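# Open the glasses case lid fully on the table

## Task

Swing the glasses case's lid all the way open, with the case still resting directly on the table, and finish with neither hand in contact with the case.

## Robot and tools

Robot: two arms on a table, left_arm (base near y = +0.322 m, yawed very slightly) and right_arm (base near y = -0.271 m). Each carries a dexterous five-fingered hand: right_arm a right hand, left_arm its mirror image.

Frames. Scene frame: origin at table-top height halfway between the nominal bases, +x out over the table, +y toward left_arm, +z up. The table and fixed cameras use it. Hand poses, velocities, Hand targets and wrist-camera poses are reported in each arm's own base frame. The hand point sits just beyond the index/middle knuckles on the palm side. Its axes: +z along straight fingers toward the tips, +y out of the palm face, +x across the palm away from the thumb on the right hand (toward the thumb on the left). A rigid mast near the wrist on the palm side can collide with things.

Tool execute_actions(actions, cameras). actions is a list of actions run in sequence. Each action is a table of 1 to 15 rows, one row per 1/30 s control step; if it has fewer than 15 rows, the last row is repeated. Every row is one flat list of 48 numbers, each in [-1, 1], covering both arms even if only one moves:
1-6 left_arm dx, dy, dz, rx, ry, rz; 7-22 left hand motors; 23 left current_limit; 24 left speed; 25-30 right_arm dx, dy, dz, rx, ry, rz; 31-46 right hand motors; 47 right current_limit; 48 right speed.
Arm numbers are offsets, not poses: each is measured from that arm's Hand target as it stood when the action began (every row counts from that same start, not from the row before), along that arm's base axes. Scale: 1.0 equals 0.6 m for dx, dy, dz and 180 degrees for rx, ry, rz, which together form one rotation vector turning about the Hand target position. Sending the same offset again moves further. Translations longer than 1.0 are scaled down along their direction.
Hand motor order (same in results): index_mcp, index_abd, index_pip, index_dip, thumb_cmc, thumb_axl, thumb_mcp, thumb_ipl, middle_mcp, middle_abd, middle_pip, middle_dip, ring_mcp, ring_abd, ring_pip, ring_dip. These are absolute goal angles, linearly mapped between each hinge's stops (angle at +1, at -1; straight value): finger _mcp (+128, -18; -0.75), _abd (+60, -60; +0.00), _pip (+108, -29; -0.58), _dip (+117, -21; -0.70); thumb_cmc (+120, -20; -0.71), thumb_axl (+140, -27; -0.68), thumb_mcp (+109, -69; -0.23), thumb_ipl (+108, -77; -0.17). Positive values curl fingers toward the palm; thumb_cmc positive brings the thumb in front of the palm. Zero is a real goal; to hold a hand steady, resend its hand_goal, current_limit and speed. current_limit maps -1..+1 to 0..550 mA (floor 11 mA); very low values may not lift a finger. speed sets goal travel at (speed+1)/2 of 8.5 rad/s. Initial values: current_limit +0.4, speed -0.6; settings persist.
cameras: list of names, ["all"], or []; omitted/null gives all only when actions is empty. Unknown names invalidate the call. Cameras: cam_head_left, cam_head_right, cam_high, cam_low (896x504), cam_left_wrist, cam_right_wrist (616x616 fisheye). Calibrations are given in the scene frame (wrist ones follow their arm) and may be off by a few mm or degrees.

Tool zoom_image(camera, region): region [x0, y0, x1, y1] in pixels of that camera's newest image, at most 504 by 504; only cameras in the latest image set.

Tool finished_scene(scene): irreversible; call only once the lid is fully open, the case flat on the table and no hand touching it.

Results: end_effector_position (m) and end_effector_quat_wxyz per arm in its base frame; Hand target (the commanded pose after clipping, the base for the next offsets); joint positions, velocities ("within noise" when still), torques (include gravity; numbers 3 and 4 wrap at ±28 N m). Per hand: hand_goal, hand_measured, hand_current_ma, hand_state (moving, goal, blocked, overload), hand_current_limit, hand_speed.

Motion notes: commanded rotation is limited to 40 degrees from the current orientation each step; reach may fall short and the hand often rests a few cm off target or sags lower (right elbow especially), so send the remaining gap as a further offset or aim higher. An all-zero action re-requests the target. To stop pressing on something, command the target back beyond the hand point. Fingers press only while their goal lies past the contact surface.

Avoid: dropping or flinging the case, slamming or hard pushing, knocking anything off the table, any contact or pinching between the two hands, and hitting fixed things. A motor drawing 495 mA or more for 5 s shuts off for 10 s; arm motors overheating (MOTOR HOT line, fault at 100 °C) make the arm fall, so don't hold stretched or push unreachable poses long. Hand commands sent while an arm is stopped are discarded. Occasional outside nudges may move loose objects.

Each tool is called after "Emit:" in YAML: its name, and indented under it one key for each argument.

## Session

Emit:
execute_actions:
  actions: []

Scene clock: 0.00 s.
left_arm: end_effector_position=(+0.2901, +0.0542, +0.2732) hand_goal=(-0.754, +0.000, -0.576, -0.696, -0.714, -0.678, -0.226, -0.168, -0.754, +0.000, -0.576, -0.696, -0.754, +0.000, -0.576, -0.696) hand_measured=(-0.754, +0.000, -0.576, -0.696, -0.714, -0.678, -0.226, -0.168, -0.754, +0.000, -0.576, -0.696, -0.754, +0.000, -0.576, -0.696) hand_current_ma=(+0, +0, +0, +0, +0, +0, +0, +0, +0, +0, +0, +0, +0, +0, +0, +0) hand_state=(goal, goal, goal, goal, goal, goal, goal, goal, goal, goal, goal, goal, goal, goal, goal, goal) hand_current_limit=0.40 hand_speed=-0.60 end_effector_quat_wxyz=(-0.356, +0.909, -0.004, +0.216) | right_arm: end_effector_position=(+0.6881, -0.0900, +0.3340) hand_goal=(-0.754, +0.000, -0.576, -0.696, -0.714, -0.678, -0.226, -0.168, -0.754, +0.000, -0.576, -0.696, -0.754, +0.000, -0.576, -0.696) hand_measured=(-0.754, +0.000, -0.576, -0.696, -0.714, -0.678, -0.226, -0.168, -0.754, +0.000, -0.576, -0.696, -0.754, +0.000, -0.576, -0.696) hand_current_ma=(+0, +0, +0, +0, +0, +0, +0, +0, +0, +0, +0, +0, +0, +0, +0, +0) hand_state=(goal, goal, goal, goal, goal, goal, goal, goal, goal, goal, goal, goal, goal, goal, goal, goal) hand_current_limit=0.40 hand_speed=-0.60 end_effector_quat_wxyz=(+0.632, +0.675, -0.141, +0.354)
Joint positions: left_arm=[0.051 0.689 0.876 -1.177 -0.675 1.84] | right_arm=[0.134 2.166 1.761 0.688 1.394 0.436]
Joint velocities: within noise
Joint torques (N m): no reading
Heat: left arm: hottest elbow 32 °C; right arm: hottest elbow 29 °C.
Hand target: left_arm +0.2941, +0.0543, +0.2855; -0.357, +0.906, +0.000, +0.228 | right_arm +0.6876, -0.0900, +0.3503; +0.627, +0.669, -0.154, +0.367
camera_calibration:
cam_left_wrist: T_world_to_cam=[[-0.803672, 0.578262, 0.140448, 0.124746], [0.0389049, -0.184455, 0.982071, -0.320971], [0.5938, 0.794726, 0.125744, -0.128909], [0, 0, 0, 1]] pos_world=[0.189288, -0.0288936, 0.313906]
cam_right_wrist: T_world_to_cam=[[-0.94531, -0.316966, -0.0769561, 0.682377], [-0.169424, 0.67877, -0.71454, 0.365595], [0.27872, -0.662423, -0.695349, 0.0989792], [0, 0, 0, 1]] pos_world=[0.67941, 0.0337014, 0.38257]

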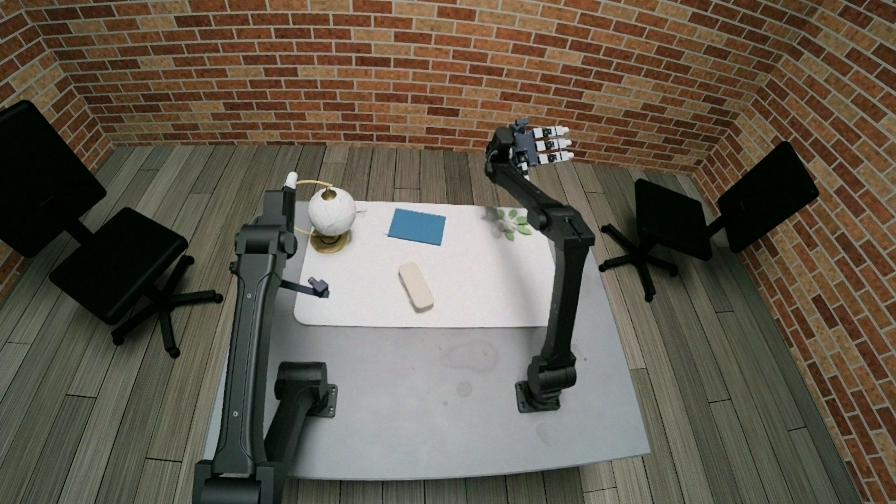

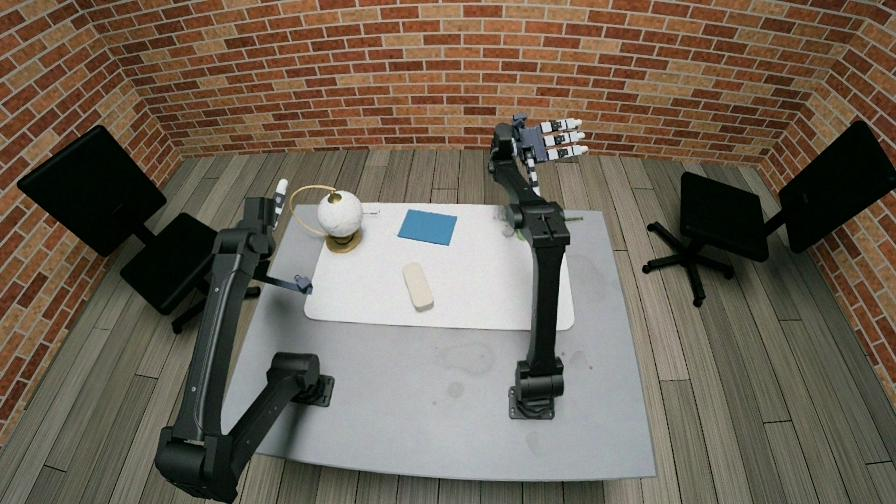

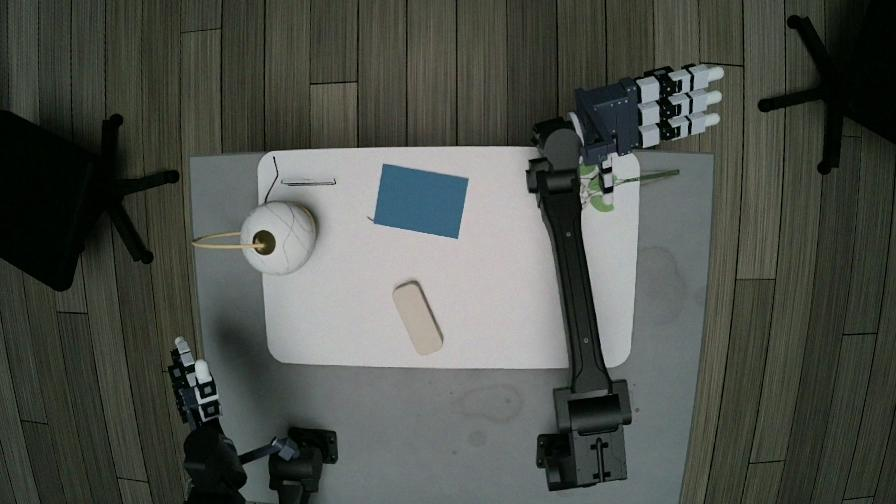

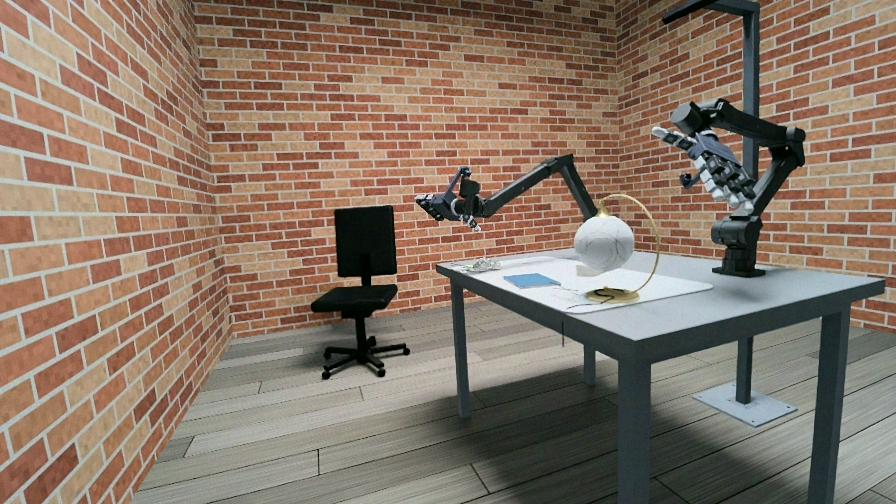

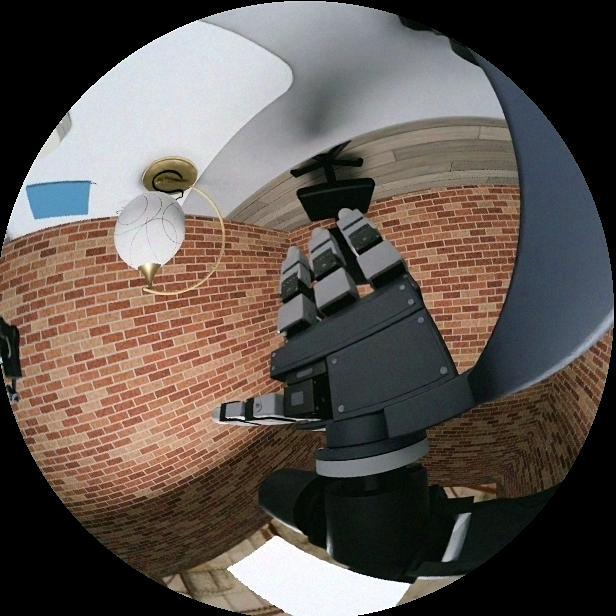

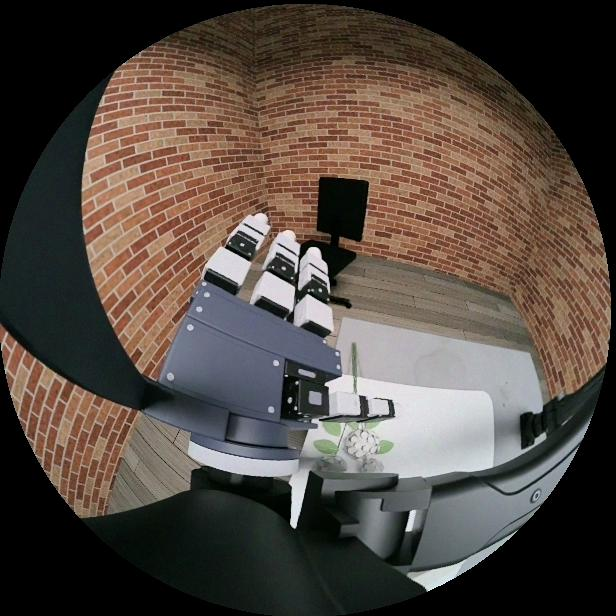

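Emit:
zoom_image:
  camera: "cam_high"
  region: [370, 270, 470, 370]

Emit:
zoom_image:
  camera: "cam_head_left"
  region: [380, 250, 460, 330]

Emit:
zoom_image:
  camera: "cam_head_right"
  region: [380, 250, 460, 330]

Emit:
zoom_image:
  camera: "cam_low"
  region: [560, 240, 640, 300]

Scaled by 5.040.

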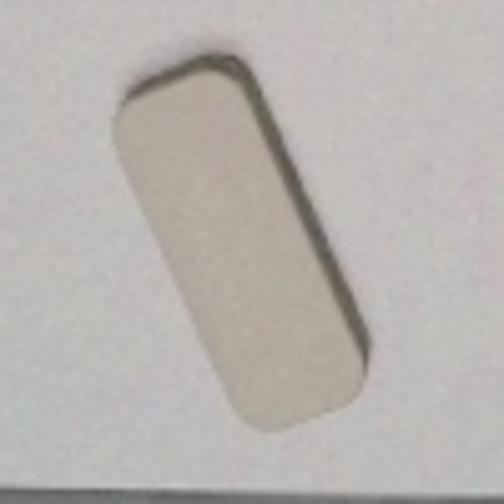

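Scaled by 6.300.

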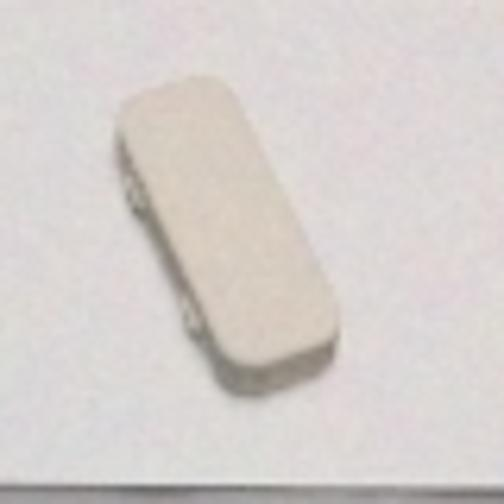

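Scaled by 6.300.

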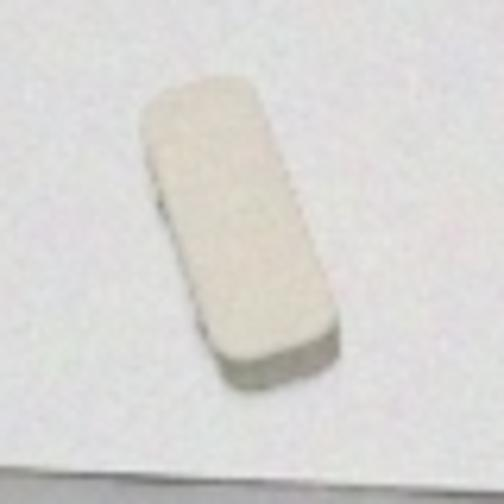

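Scaled by 6.300.

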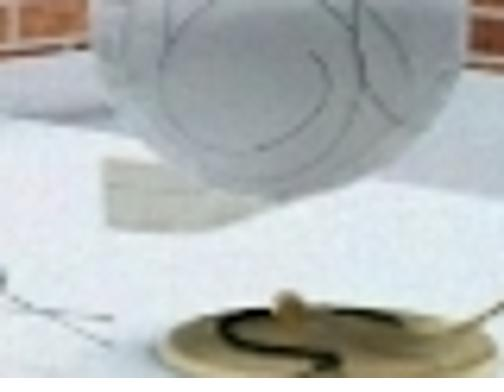

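Emit:
execute_actions:
  actions:
    - [[0.0227,-0.0402,-0.0012,-0.0458,0.0104,0.0101,-1,0,-0.139,-1,-0.714,-0.678,0.787,-0.168,-1,0,-0.139,-1,-0.949,0,0.124,-0.681,0.4,-0.6,0.0467,0.0433,0.0075,-0.0327,0.0652,0.0384,-0.754,0,-0.576,-0.696,-0.9,-0.678,-0.226,-0.168,-0.754,0,-0.576,-0.696,-0.754,0,-0.576,-0.696,0.4,-0.6]]
    - [[0.0227,-0.0402,-0.0012,-0.0458,0.0104,0.0101,-1,0,-0.139,-1,-0.714,-0.678,0.787,-0.168,-1,0,-0.139,-1,-0.949,0,0.124,-0.681,0.4,-0.6,0.0467,0.0433,0.0075,-0.0327,0.0652,0.0384,-0.754,0,-0.576,-0.696,-0.9,-0.678,-0.226,-0.168,-0.754,0,-0.576,-0.696,-0.754,0,-0.576,-0.696,0.4,-0.6]]
    - [[0.0227,-0.0402,-0.0012,-0.0458,0.0104,0.0101,-1,0,-0.139,-1,-0.714,-0.678,0.787,-0.168,-1,0,-0.139,-1,-0.949,0,0.124,-0.681,0.4,-0.6,0.0467,0.0433,0.0075,-0.0327,0.0652,0.0384,-0.754,0,-0.576,-0.696,-0.9,-0.678,-0.226,-0.168,-0.754,0,-0.576,-0.696,-0.754,0,-0.576,-0.696,0.4,-0.6]]
    - [[0.0227,-0.0402,-0.0012,-0.0458,0.0104,0.0101,-1,0,-0.139,-1,-0.714,-0.678,0.787,-0.168,-1,0,-0.139,-1,-0.949,0,0.124,-0.681,0.4,-0.6,0.0467,0.0433,0.0075,-0.0327,0.0652,0.0384,-0.754,0,-0.576,-0.696,-0.9,-0.678,-0.226,-0.168,-0.754,0,-0.576,-0.696,-0.754,0,-0.576,-0.696,0.4,-0.6]]
  cameras: ["cam_head_left","cam_high"]

Scene clock: 8.83 s.
left_arm: end_effector_position=(+0.3393, -0.0370, +0.2637) hand_goal=(-1.000, +0.000, -0.140, -1.000, -0.714, -0.678, +0.786, -0.168, -1.000, +0.000, -0.140, -1.000, -0.950, +0.000, +0.124, -0.682) hand_measured=(-0.992, +0.000, -0.142, -0.996, -0.710, -0.678, +0.670, -0.168, -0.992, +0.000, -0.142, -0.998, -0.944, +0.000, +0.122, -0.684) hand_current_ma=(+14, +0, -2, +4, +5, +1, -385, +0, +13, +0, -1, +3, +9, +0, -3, -3) hand_state=(goal, goal, goal, goal, goal, goal, blocked, goal, goal, goal, goal, goal, goal, goal, goal, goal) hand_current_limit=0.40 hand_speed=-0.60 end_effector_quat_wxyz=(-0.102, +0.982, +0.099, +0.123) | right_arm: end_effector_position=(+0.8010, +0.0064, +0.3476) hand_goal=(-0.754, +0.000, -0.576, -0.696, -0.900, -0.678, -0.226, -0.168, -0.754, +0.000, -0.576, -0.696, -0.754, +0.000, -0.576, -0.696) hand_measured=(-0.762, +0.000, -0.576, -0.696, -0.906, -0.678, -0.226, -0.168, -0.762, +0.000, -0.576, -0.696, -0.762, +0.000, -0.576, -0.696) hand_current_ma=(-2, +0, +0, +0, -2, +0, +0, +0, -3, +0, +0, +0, -2, +0, +0, +0) hand_state=(goal, goal, goal, goal, goal, goal, goal, goal, goal, goal, goal, goal, goal, goal, goal, goal) hand_current_limit=0.40 hand_speed=-0.60 end_effector_quat_wxyz=(+0.650, +0.642, +0.339, +0.224)
Joint positions: left_arm=[0.009 0.967 1.042 -1.414 -0.224 1.404] | right_arm=[0.198 2.082 1.676 0.312 0.95 -0.077]
Joint torques (N m): left_arm=[-2.02 -3.19 12.44 0.39 -0.19 -0.07] | right_arm=[-0.97 -20.07 9.06 1.73 0.03 -0.19]
Heat: left arm: hottest elbow 33 °C; right arm: hottest elbow 30 °C.
Hand target: left_arm +0.3486, -0.0422, +0.2827; -0.098, +0.981, +0.098, +0.137 | right_arm +0.7997, +0.0139, +0.3683; +0.652, +0.638, +0.338, +0.232
Off the commanded pose: left_arm 0.022 m, 2 deg | right_arm 0.022 m, 1 deg.
Images, in order (width x height): cam_head_left 896x504, cam_high 896x504.

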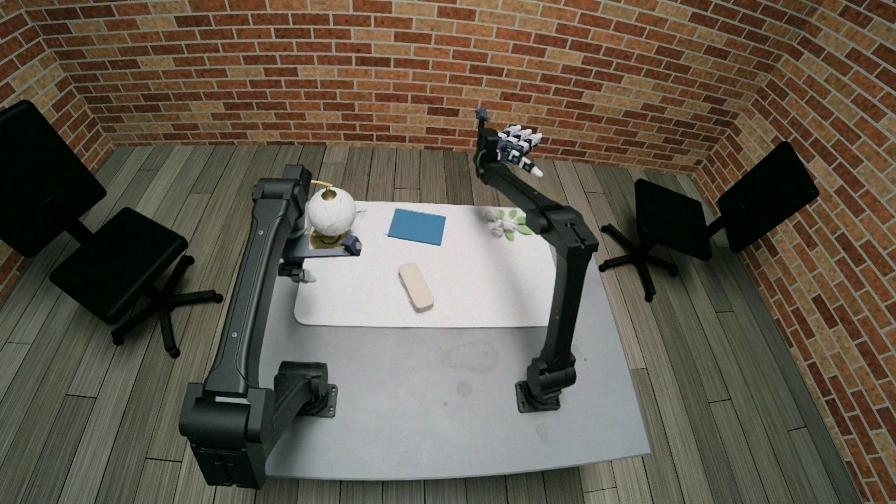

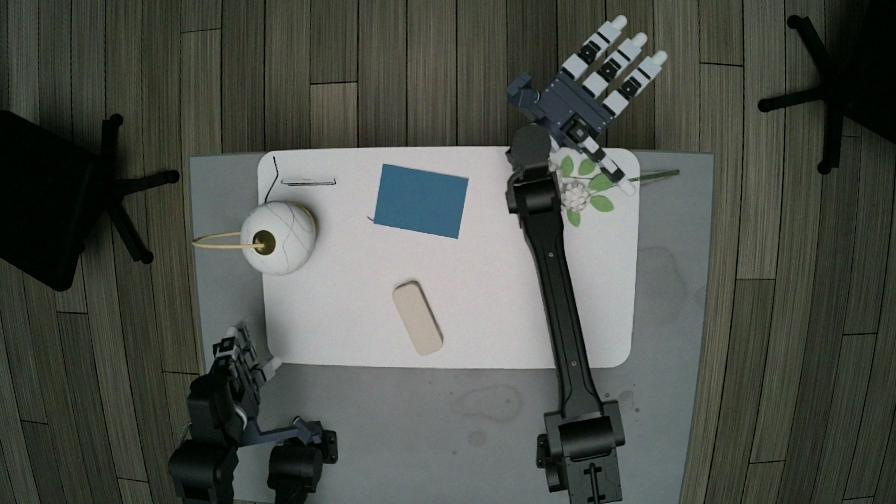

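Emit:
execute_actions:
  actions:
    - [[0.0227,-0.0402,-0.0012,-0.0458,0.0104,0.0101,-1,0,-0.139,-1,-0.714,-0.678,0.62,-0.168,-1,0,-0.139,-1,-0.949,0,0.124,-0.681,0.4,-0.6,0,0.0615,-0.0371,-0.0327,0.0652,0.0384,-0.754,0,-0.576,-0.696,-0.9,-0.678,-0.226,-0.168,-0.754,0,-0.576,-0.696,-0.754,0,-0.576,-0.696,0.4,-0.6]]
    - [[0.0227,-0.0402,-0.0012,-0.0458,0.0104,0.0101,-1,0,-0.139,-1,-0.714,-0.678,0.62,-0.168,-1,0,-0.139,-1,-0.949,0,0.124,-0.681,0.4,-0.6,0,0.0615,-0.0371,-0.0327,0.0652,0.0384,-0.754,0,-0.576,-0.696,-0.9,-0.678,-0.226,-0.168,-0.754,0,-0.576,-0.696,-0.754,0,-0.576,-0.696,0.4,-0.6]]
    - [[0.0227,-0.0402,-0.0012,-0.0458,0.0104,0.0101,-1,0,-0.139,-1,-0.714,-0.678,0.62,-0.168,-1,0,-0.139,-1,-0.949,0,0.124,-0.681,0.4,-0.6,0,0.0615,-0.0371,-0.0327,0.0652,0.0384,-0.754,0,-0.576,-0.696,-0.9,-0.678,-0.226,-0.168,-0.754,0,-0.576,-0.696,-0.754,0,-0.576,-0.696,0.4,-0.6]]
    - [[0.0227,-0.0402,-0.0012,-0.0458,0.0104,0.0101,-1,0,-0.139,-1,-0.714,-0.678,0.62,-0.168,-1,0,-0.139,-1,-0.949,0,0.124,-0.681,0.4,-0.6,0,0.0615,-0.0371,-0.0327,0.0652,0.0384,-0.754,0,-0.576,-0.696,-0.9,-0.678,-0.226,-0.168,-0.754,0,-0.576,-0.696,-0.754,0,-0.576,-0.696,0.4,-0.6]]
    - [[0,0,0,0,0,0,-1,0,-0.139,-1,-0.714,-0.678,0.62,-0.168,-1,0,-0.139,-1,-0.949,0,0.124,-0.681,0.4,-0.6,-0.0961,0.0597,-0.0072,-0.009,0.0566,0.0736,-0.754,0,-0.576,-0.696,-0.9,-0.678,-0.226,-0.168,-0.754,0,-0.576,-0.696,-0.754,0,-0.576,-0.696,0.4,-0.6]]
    - [[0,0,0,0,0,0,-1,0,-0.139,-1,-0.714,-0.678,0.62,-0.168,-1,0,-0.139,-1,-0.949,0,0.124,-0.681,0.4,-0.6,-0.0961,0.0597,-0.0072,-0.009,0.0566,0.0736,-0.754,0,-0.576,-0.696,-0.9,-0.678,-0.226,-0.168,-0.754,0,-0.576,-0.696,-0.754,0,-0.576,-0.696,0.4,-0.6]]
    - [[0,0,0,0,0,0,-1,0,-0.139,-1,-0.714,-0.678,0.62,-0.168,-1,0,-0.139,-1,-0.949,0,0.124,-0.681,0.4,-0.6,-0.0961,0.0597,-0.0072,-0.009,0.0566,0.0736,-0.754,0,-0.576,-0.696,-0.9,-0.678,-0.226,-0.168,-0.754,0,-0.576,-0.696,-0.754,0,-0.576,-0.696,0.4,-0.6]]
  cameras: ["cam_head_left","cam_high","cam_left_wrist"]

Scene clock: 13.23 s.
left_arm: end_effector_position=(+0.3901, -0.1322, +0.2659) hand_goal=(-1.000, +0.000, -0.140, -1.000, -0.714, -0.678, +0.620, -0.168, -1.000, +0.000, -0.140, -1.000, -0.950, +0.000, +0.124, -0.682) hand_measured=(-1.000, +0.000, -0.142, -0.998, -0.714, -0.678, +0.624, -0.168, -1.000, +0.000, -0.142, -0.998, -0.952, +0.000, +0.122, -0.684) hand_current_ma=(+0, +0, -2, +4, +1, +0, +6, +0, +0, +0, -1, +3, -1, +0, -3, -3) hand_state=(goal, goal, goal, goal, goal, goal, goal, goal, goal, goal, goal, goal, goal, goal, goal, goal) hand_current_limit=0.40 hand_speed=-0.60 end_effector_quat_wxyz=(+0.164, +0.967, +0.194, +0.017) | right_arm: end_effector_position=(+0.6233, +0.2629, +0.2437) hand_goal=(-0.754, +0.000, -0.576, -0.696, -0.900, -0.678, -0.226, -0.168, -0.754, +0.000, -0.576, -0.696, -0.754, +0.000, -0.576, -0.696) hand_measured=(-0.756, +0.000, -0.576, -0.696, -0.906, -0.678, -0.224, -0.168, -0.758, +0.000, -0.576, -0.696, -0.756, +0.000, -0.576, -0.696) hand_current_ma=(+0, +0, +0, +0, -2, +0, +0, +0, +0, +0, +0, +0, +0, +0, +0, +0) hand_state=(goal, goal, goal, goal, goal, goal, goal, goal, goal, goal, goal, goal, goal, goal, goal, goal) hand_current_limit=0.40 hand_speed=-0.60 end_effector_quat_wxyz=(+0.260, +0.144, +0.954, +0.051)
Joint positions: left_arm=[-0.039 1.157 1.084 -1.383 0.312 1.119] | right_arm=[0.358 1.643 1.454 -0.869 0.159 -0.955]
Joint torques (N m): left_arm=[-1.61 -4.89 11.54 0.96 0.51 -0.03] | right_arm=[-1.26 -14.33 10.77 1.18 0.08 -0.07]
Heat: left arm: hottest elbow 34 °C; right arm: hottest shoulder 30 °C.
Hand target: left_arm +0.4031, -0.1387, +0.2800; +0.169, +0.967, +0.188, +0.034 | right_arm +0.6267, +0.2690, +0.2661; +0.273, +0.136, +0.951, +0.058
Off the commanded pose: left_arm 0.020 m, 2 deg | right_arm 0.023 m, 2 deg.
camera_calibration:
cam_left_wrist: T_world_to_cam=[[-0.948975, 0.277199, -0.150359, 0.408178], [0.159285, 0.832841, 0.530098, -0.144344], [0.272168, 0.4791, -0.834499, 0.299903], [0, 0, 0, 1]] pos_world=[0.328718, -0.136615, 0.388158]
Images, in order (width x height): cam_head_left 896x504, cam_high 896x504, cam_left_wrist 616x616.

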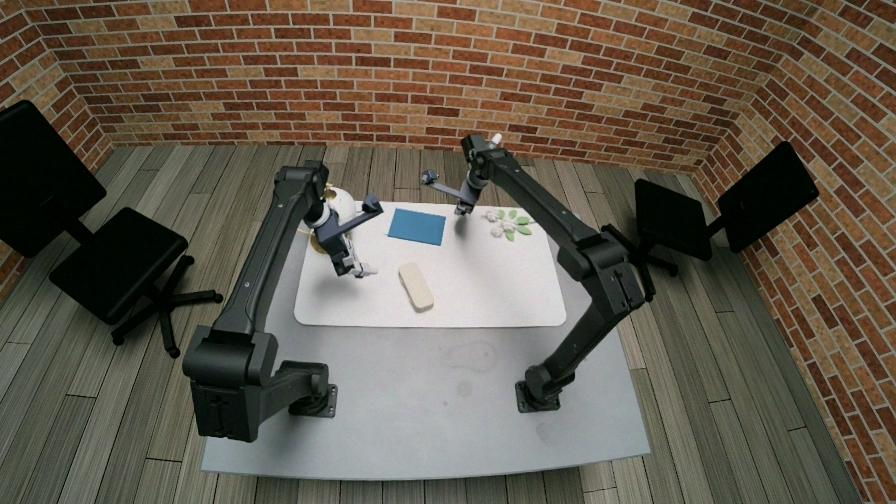

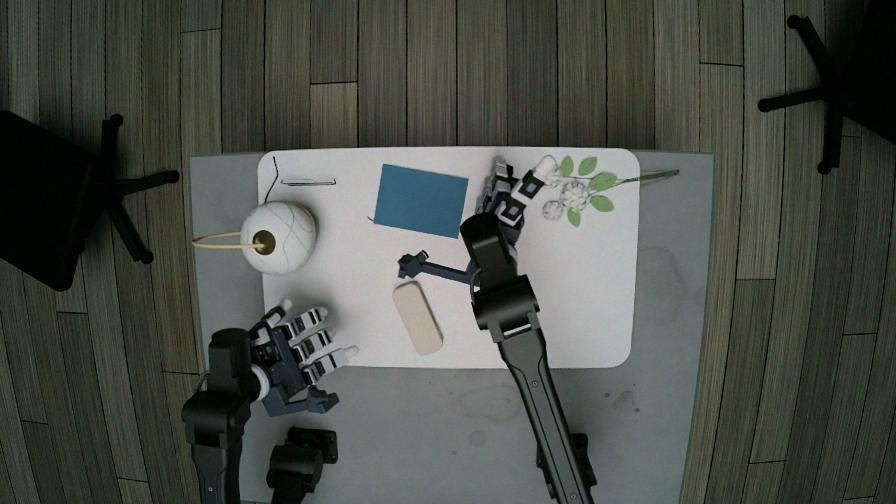

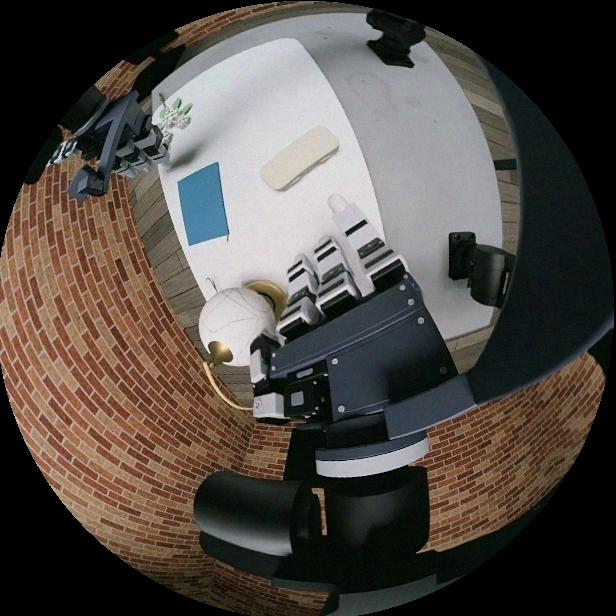

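Emit:
execute_actions:
  actions:
    - [[0,0,0,0,0,0,-1,0,-0.139,-1,-0.714,-0.678,0.62,-0.168,-1,0,-0.139,-1,-0.949,0,0.124,-0.681,0.4,-0.6,-0.1065,0.0206,0,-0.0067,0.0424,0.0551,-0.754,0,-0.576,-0.696,-0.9,-0.678,-0.226,-0.168,-0.754,0,-0.576,-0.696,-0.754,0,-0.576,-0.696,0.4,-0.6]]
    - [[0,0,0,0,0,0,-1,0,-0.139,-1,-0.714,-0.678,0.62,-0.168,-1,0,-0.139,-1,-0.949,0,0.124,-0.681,0.4,-0.6,-0.1065,0.0206,0,-0.0067,0.0424,0.0551,-0.754,0,-0.576,-0.696,-0.9,-0.678,-0.226,-0.168,-0.754,0,-0.576,-0.696,-0.754,0,-0.576,-0.696,0.4,-0.6]]
    - [[0,0,0,0,0,0,-1,0,-0.139,-1,-0.714,-0.678,0.62,-0.168,-1,0,-0.139,-1,-0.949,0,0.124,-0.681,0.4,-0.6,-0.1065,0.0206,0,-0.0067,0.0424,0.0551,-0.754,0,-0.576,-0.696,-0.9,-0.678,-0.226,-0.168,-0.754,0,-0.576,-0.696,-0.754,0,-0.576,-0.696,0.4,-0.6]]
    - [[0,0,0,0,0,0,-1,0,-0.139,-1,-0.714,-0.678,0.62,-0.168,-1,0,-0.139,-1,-0.949,0,0.124,-0.681,0.4,-0.6,-0.1065,0.0206,0,-0.0067,0.0424,0.0551,-0.863,0,-0.139,-0.472,-0.9,-0.678,-0.226,-0.168,-0.904,0,-0.285,0.085,-0.863,0,-0.139,-0.472,0.4,-0.6]]
    - [[0,0,0,0,0,0,-1,0,-0.139,-1,-0.714,-0.678,0.62,-0.168,-1,0,-0.139,-1,-0.949,0,0.124,-0.681,0.4,-0.6,0,0,-0.07,0,0,0,-0.863,0,-0.139,-0.472,-0.9,-0.678,-0.226,-0.168,-0.904,0,-0.285,0.085,-0.863,0,-0.139,-0.472,0.4,-0.6]]
  cameras: ["all"]

Emit:
zoom_image:
  camera: "cam_right_wrist"
  region: [200, 60, 400, 260]

Scene clock: 16.33 s.
left_arm: end_effector_position=(+0.3901, -0.1322, +0.2659) hand_goal=(-1.000, +0.000, -0.140, -1.000, -0.714, -0.678, +0.620, -0.168, -1.000, +0.000, -0.140, -1.000, -0.950, +0.000, +0.124, -0.682) hand_measured=(-1.000, +0.000, -0.142, -0.998, -0.714, -0.678, +0.624, -0.168, -1.000, +0.000, -0.142, -0.998, -0.952, +0.000, +0.122, -0.684) hand_current_ma=(+0, +0, -2, +4, +1, +0, +6, +0, +0, +0, -1, +3, -1, +0, -3, -3) hand_state=(goal, goal, goal, goal, goal, goal, goal, goal, goal, goal, goal, goal, goal, goal, goal, goal) hand_current_limit=0.40 hand_speed=-0.60 end_effector_quat_wxyz=(+0.164, +0.967, +0.194, +0.017) | right_arm: end_effector_position=(+0.3710, +0.3156, +0.2220) hand_goal=(-0.864, +0.000, -0.140, -0.472, -0.900, -0.678, -0.226, -0.168, -0.904, +0.000, -0.286, +0.084, -0.864, +0.000, -0.140, -0.472) hand_measured=(-0.862, +0.000, -0.144, -0.476, -0.902, -0.678, -0.224, -0.168, -0.900, +0.000, -0.290, +0.080, -0.862, +0.000, -0.144, -0.476) hand_current_ma=(+0, +0, -1, +0, +0, +0, +1, +0, +1, +0, +0, +0, +0, +0, -1, +0) hand_state=(goal, goal, goal, goal, goal, goal, goal, goal, goal, goal, goal, goal, goal, goal, goal, goal) hand_current_limit=0.40 hand_speed=-0.60 end_effector_quat_wxyz=(-0.021, -0.183, +0.981, +0.067)
Joint positions: left_arm=[-0.039 1.157 1.084 -1.383 0.312 1.119] | right_arm=[0.488 1.506 1.357 -1.421 -0.141 -1.452]
Joint torques (N m): left_arm=[-0.79 -5.3 11.33 0.8 0.45 -0.02] | right_arm=[-1.38 -11.46 7.45 0.92 -0.22 -0.14]
Heat: left arm: hottest elbow 34 °C; right arm: hottest elbow 31 °C.
Hand target: left_arm +0.4031, -0.1387, +0.2800; +0.169, +0.967, +0.188, +0.034 | right_arm +0.3712, +0.3184, +0.2242; -0.012, -0.192, +0.979, +0.070
Off the commanded pose: left_arm 0.020 m, 2 deg | right_arm 0.003 m, 1 deg.
camera_calibration:
cam_left_wrist: T_world_to_cam=[[-0.948975, 0.277199, -0.150359, 0.408178], [0.159285, 0.832841, 0.530098, -0.144344], [0.272168, 0.4791, -0.834499, 0.299903], [0, 0, 0, 1]] pos_world=[0.328718, -0.136615, 0.388158]
cam_right_wrist: T_world_to_cam=[[0.535444, 0.842751, 0.0554127, -0.44218], [0.626165, -0.440151, 0.643571, -0.286922], [0.56676, -0.309899, -0.763378, 0.17508], [0, 0, 0, 1]] pos_world=[0.317195, 0.300616, 0.342809]

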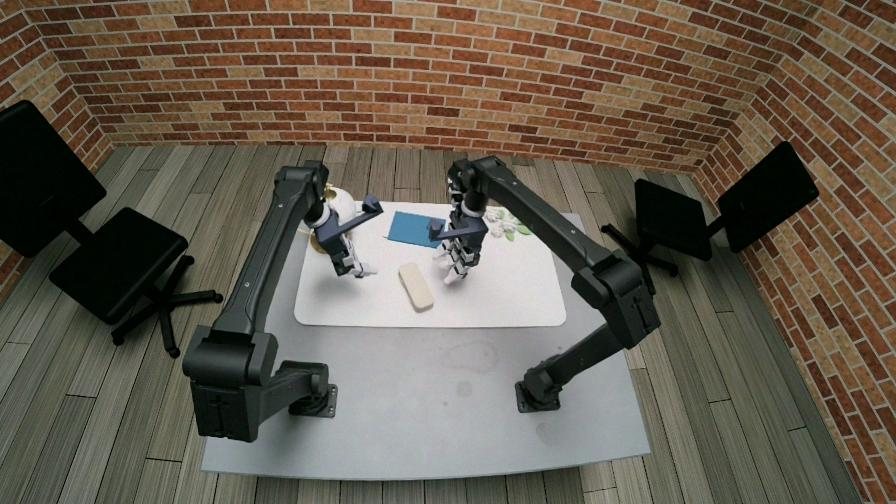

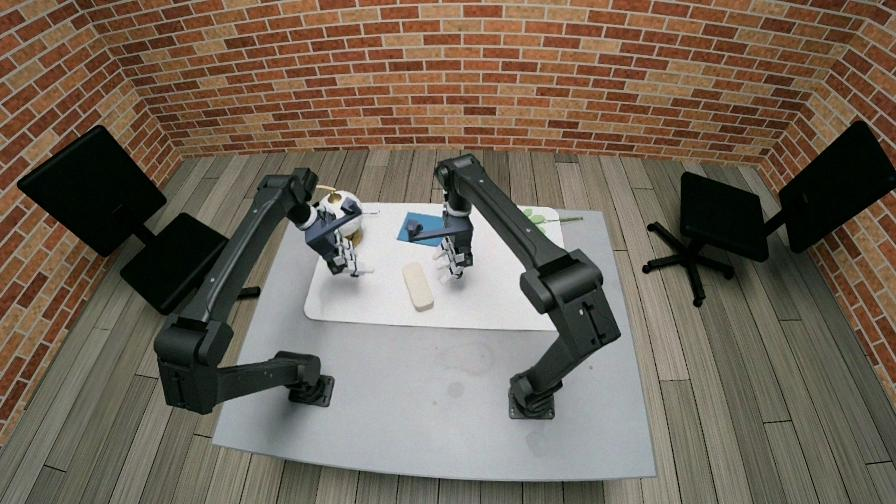

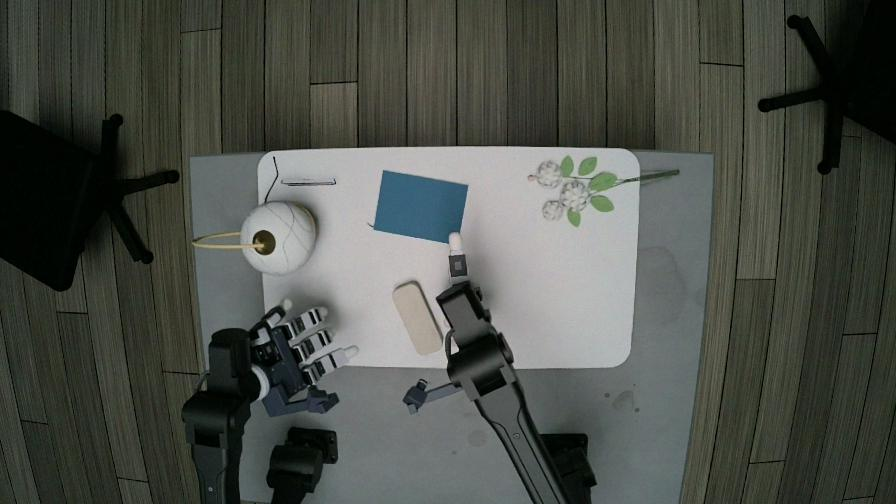

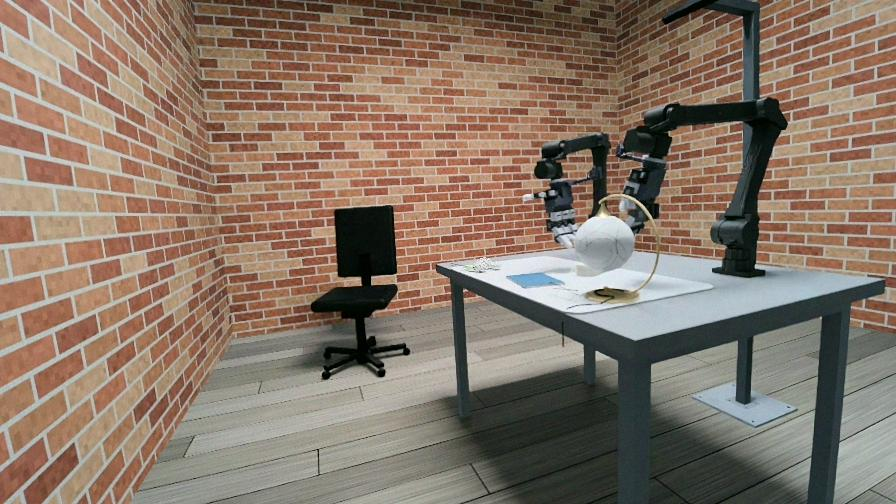

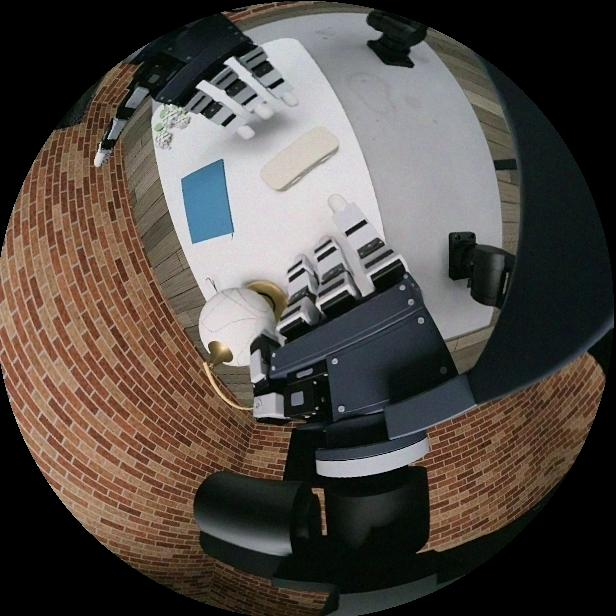

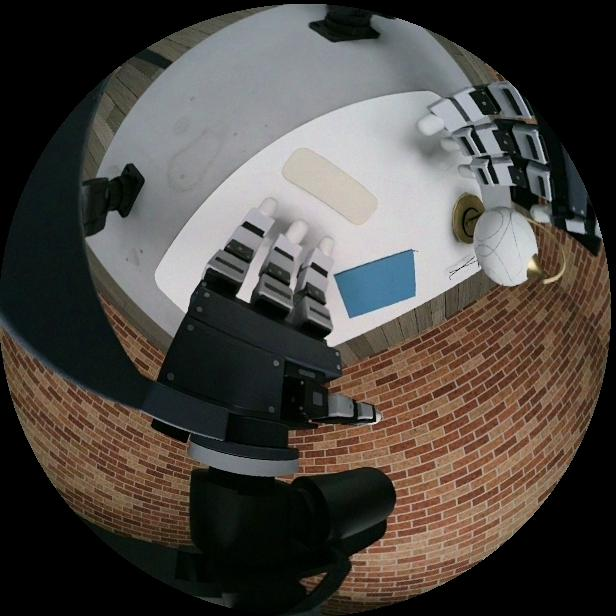

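Scaled by 2.520 from the camera's 616x616 image, which has a finer 880x880 frame.

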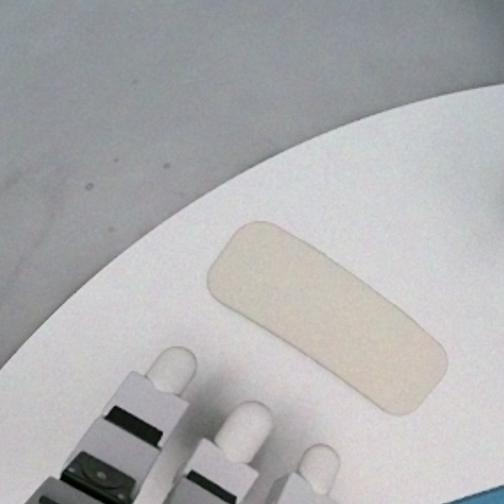

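Emit:
execute_actions:
  actions:
    - [[-0.0425,-0.0254,-0.0333,0,0,0,-0.637,0,-0.212,-0.529,-0.714,-0.678,0.62,-0.168,-0.637,0,-0.212,-0.529,-1,0,0.4,-0.3,0.4,-0.6,0.0136,-0.0024,-0.0445,0,0,0,-0.658,0,-0.168,-0.478,-0.9,-0.678,-0.226,-0.168,-0.76,0,-0.139,-0.116,-0.658,0,-0.168,-0.478,0.4,-0.6]]
    - [[-0.0425,-0.0254,-0.0333,0,0,0,-0.637,0,-0.212,-0.529,-0.714,-0.678,0.62,-0.168,-0.637,0,-0.212,-0.529,-1,0,0.4,-0.3,0.4,-0.6,0.0136,-0.0024,-0.0445,0,0,0,-0.658,0,-0.168,-0.478,-0.9,-0.678,-0.226,-0.168,-0.76,0,-0.139,-0.116,-0.658,0,-0.168,-0.478,0.4,-0.6]]
    - [[-0.0425,-0.0254,-0.0333,0,0,0,-0.637,0,-0.212,-0.529,-0.714,-0.678,0.62,-0.168,-0.637,0,-0.212,-0.529,-1,0,0.4,-0.3,0.4,-0.6,0.0136,-0.0024,-0.0445,0,0,0,-0.658,0,-0.168,-0.478,-0.9,-0.678,-0.226,-0.168,-0.76,0,-0.139,-0.116,-0.658,0,-0.168,-0.478,0.4,-0.6]]
    - [[-0.0425,-0.0254,-0.0333,0,0,0,-0.637,0,-0.212,-0.529,-0.714,-0.678,0.62,-0.168,-0.637,0,-0.212,-0.529,-1,0,0.4,-0.3,0.4,-0.6,0.0136,-0.0024,-0.0445,0,0,0,-0.658,0,-0.168,-0.478,-0.9,-0.678,-0.226,-0.168,-0.76,0,-0.139,-0.116,-0.658,0,-0.168,-0.478,0.4,-0.6]]
  cameras: ["all"]

Emit:
zoom_image:
  camera: "cam_right_wrist"
  region: [220, 80, 420, 280]

Emit:
zoom_image:
  camera: "cam_left_wrist"
  region: [220, 80, 420, 280]

Scene clock: 20.77 s.
left_arm: end_effector_position=(+0.3007, -0.1951, +0.1946) hand_goal=(-0.638, +0.000, -0.212, -0.530, -0.714, -0.678, +0.620, -0.168, -0.638, +0.000, -0.212, -0.530, -1.000, +0.000, +0.400, -0.300) hand_measured=(-0.648, +0.000, -0.212, -0.534, -0.714, -0.678, +0.622, -0.168, -0.648, +0.000, -0.212, -0.534, -1.000, +0.000, +0.392, -0.304) hand_current_ma=(-19, +0, +1, -5, +0, +0, +3, +0, -18, +0, +1, -4, +1, +0, -11, -4) hand_state=(goal, goal, goal, goal, goal, goal, goal, goal, goal, goal, goal, goal, goal, goal, goal, goal) hand_current_limit=0.40 hand_speed=-0.60 end_effector_quat_wxyz=(+0.164, +0.967, +0.192, +0.023) | right_arm: end_effector_position=(+0.3996, +0.3151, +0.1196) hand_goal=(-0.658, +0.000, -0.168, -0.478, -0.900, -0.678, -0.226, -0.168, -0.760, +0.000, -0.140, -0.116, -0.658, +0.000, -0.168, -0.478) hand_measured=(-0.652, +0.004, -0.162, -0.472, -0.902, -0.678, -0.222, -0.168, -0.764, +0.000, -0.144, -0.114, -0.664, +0.000, -0.166, -0.476) hand_current_ma=(+2, +0, +2, +2, +0, +0, +1, +0, -1, +0, -1, +0, -1, +0, +0, +0) hand_state=(goal, goal, goal, goal, goal, goal, goal, goal, goal, goal, goal, goal, goal, goal, goal, goal) hand_current_limit=0.40 hand_speed=-0.60 end_effector_quat_wxyz=(-0.017, -0.191, +0.979, +0.069)
Joint positions: left_arm=[-0.318 0.937 0.747 -1.174 0.261 0.835] | right_arm=[0.457 1.643 1.24 -1.165 -0.142 -1.499]
Joint torques (N m): left_arm=[-1.08 -3.84 8.65 1.28 0.24 -0.02] | right_arm=[-2.49 -11.81 6.74 0.96 -0.26 -0.11]
Heat: left arm: hottest elbow 35 °C; right arm: hottest elbow 31 °C.
Hand target: left_arm +0.3011, -0.1996, +0.2000; +0.169, +0.967, +0.187, +0.034 | right_arm +0.4037, +0.3127, +0.1174; -0.013, -0.192, +0.979, +0.070
Off the commanded pose: left_arm 0.007 m, 1 deg | right_arm 0.005 m, 1 deg.
camera_calibration:
cam_left_wrist: T_world_to_cam=[[-0.94653, 0.27982, -0.160565, 0.331858], [0.154751, 0.830505, 0.535083, -0.0399912], [0.283077, 0.481624, -0.829401, 0.291032], [0, 0, 0, 1]] pos_world=[0.237918, -0.199816, 0.316065]
cam_right_wrist: T_world_to_cam=[[0.522165, 0.850478, 0.0634867, -0.449543], [0.628023, -0.433812, 0.646061, -0.2422], [0.577002, -0.297479, -0.760641, 0.0723303], [0, 0, 0, 1]] pos_world=[0.345108, 0.298774, 0.240033]

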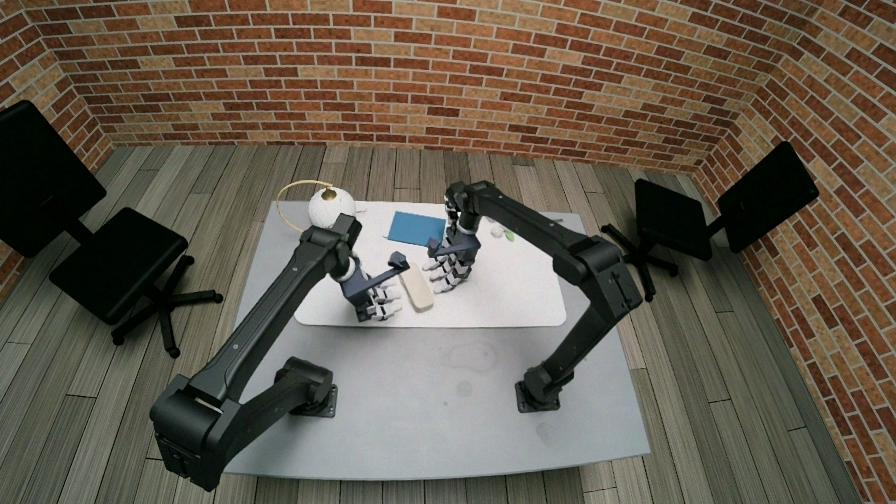

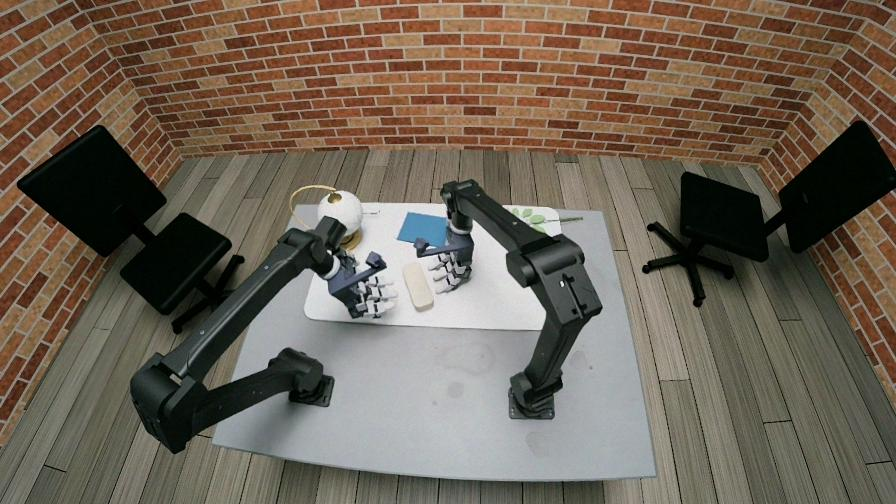

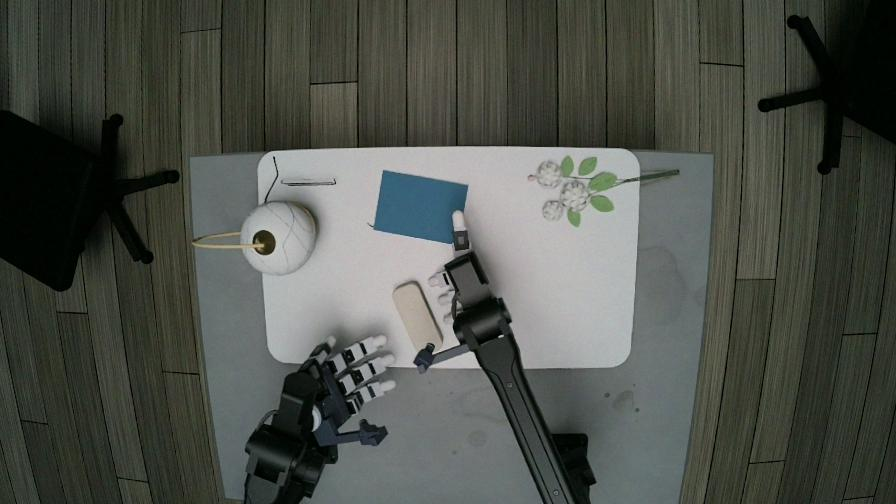

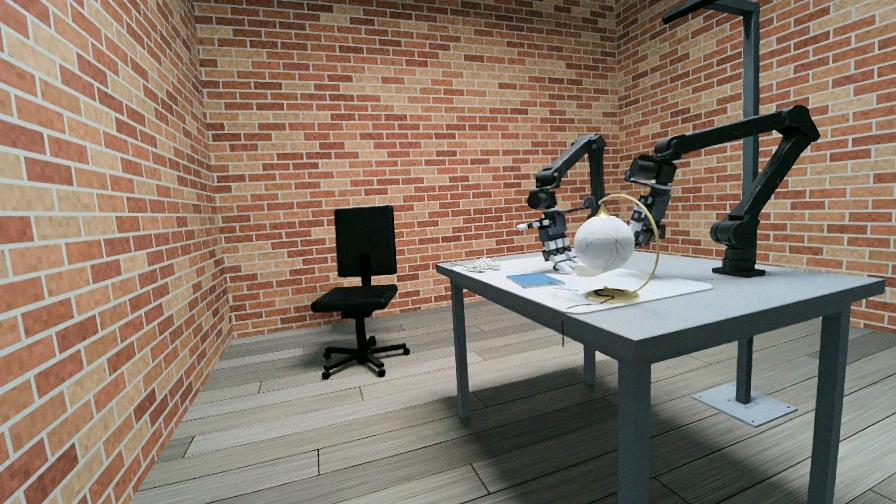

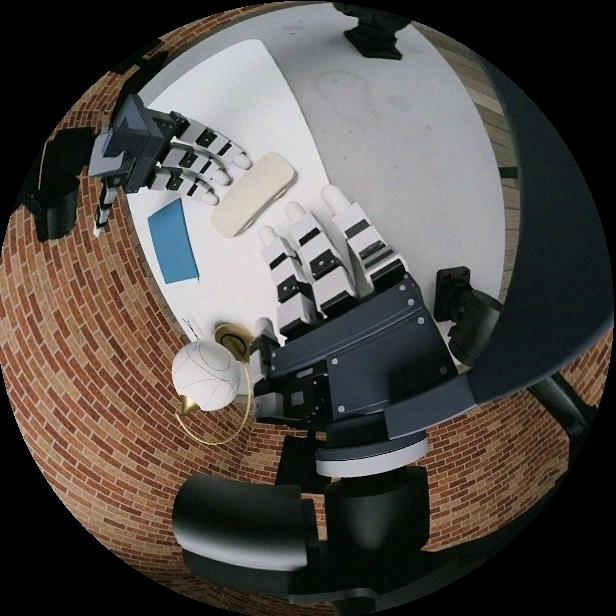

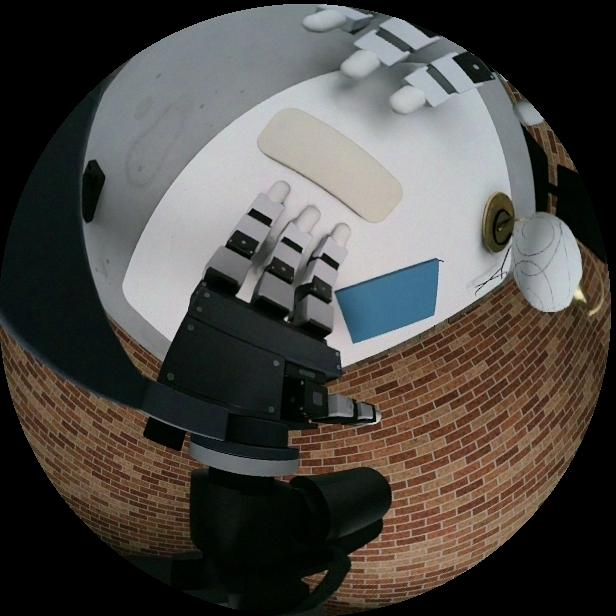

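Scaled by 2.520 from the camera's 616x616 image, which has a finer 880x880 frame.

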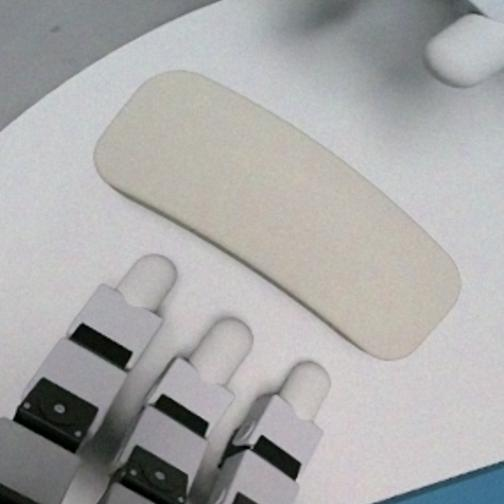

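Scaled by 2.520 from the camera's 616x616 image, which has a finer 880x880 frame.

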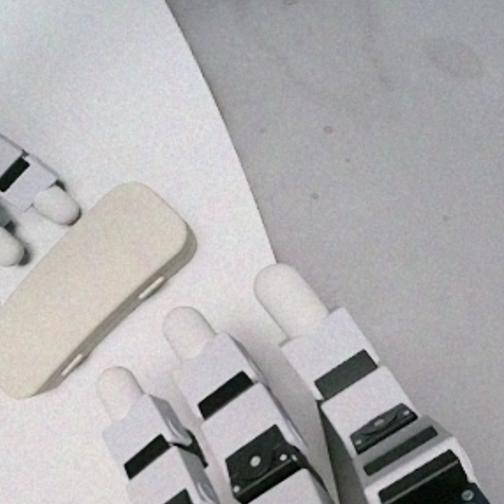

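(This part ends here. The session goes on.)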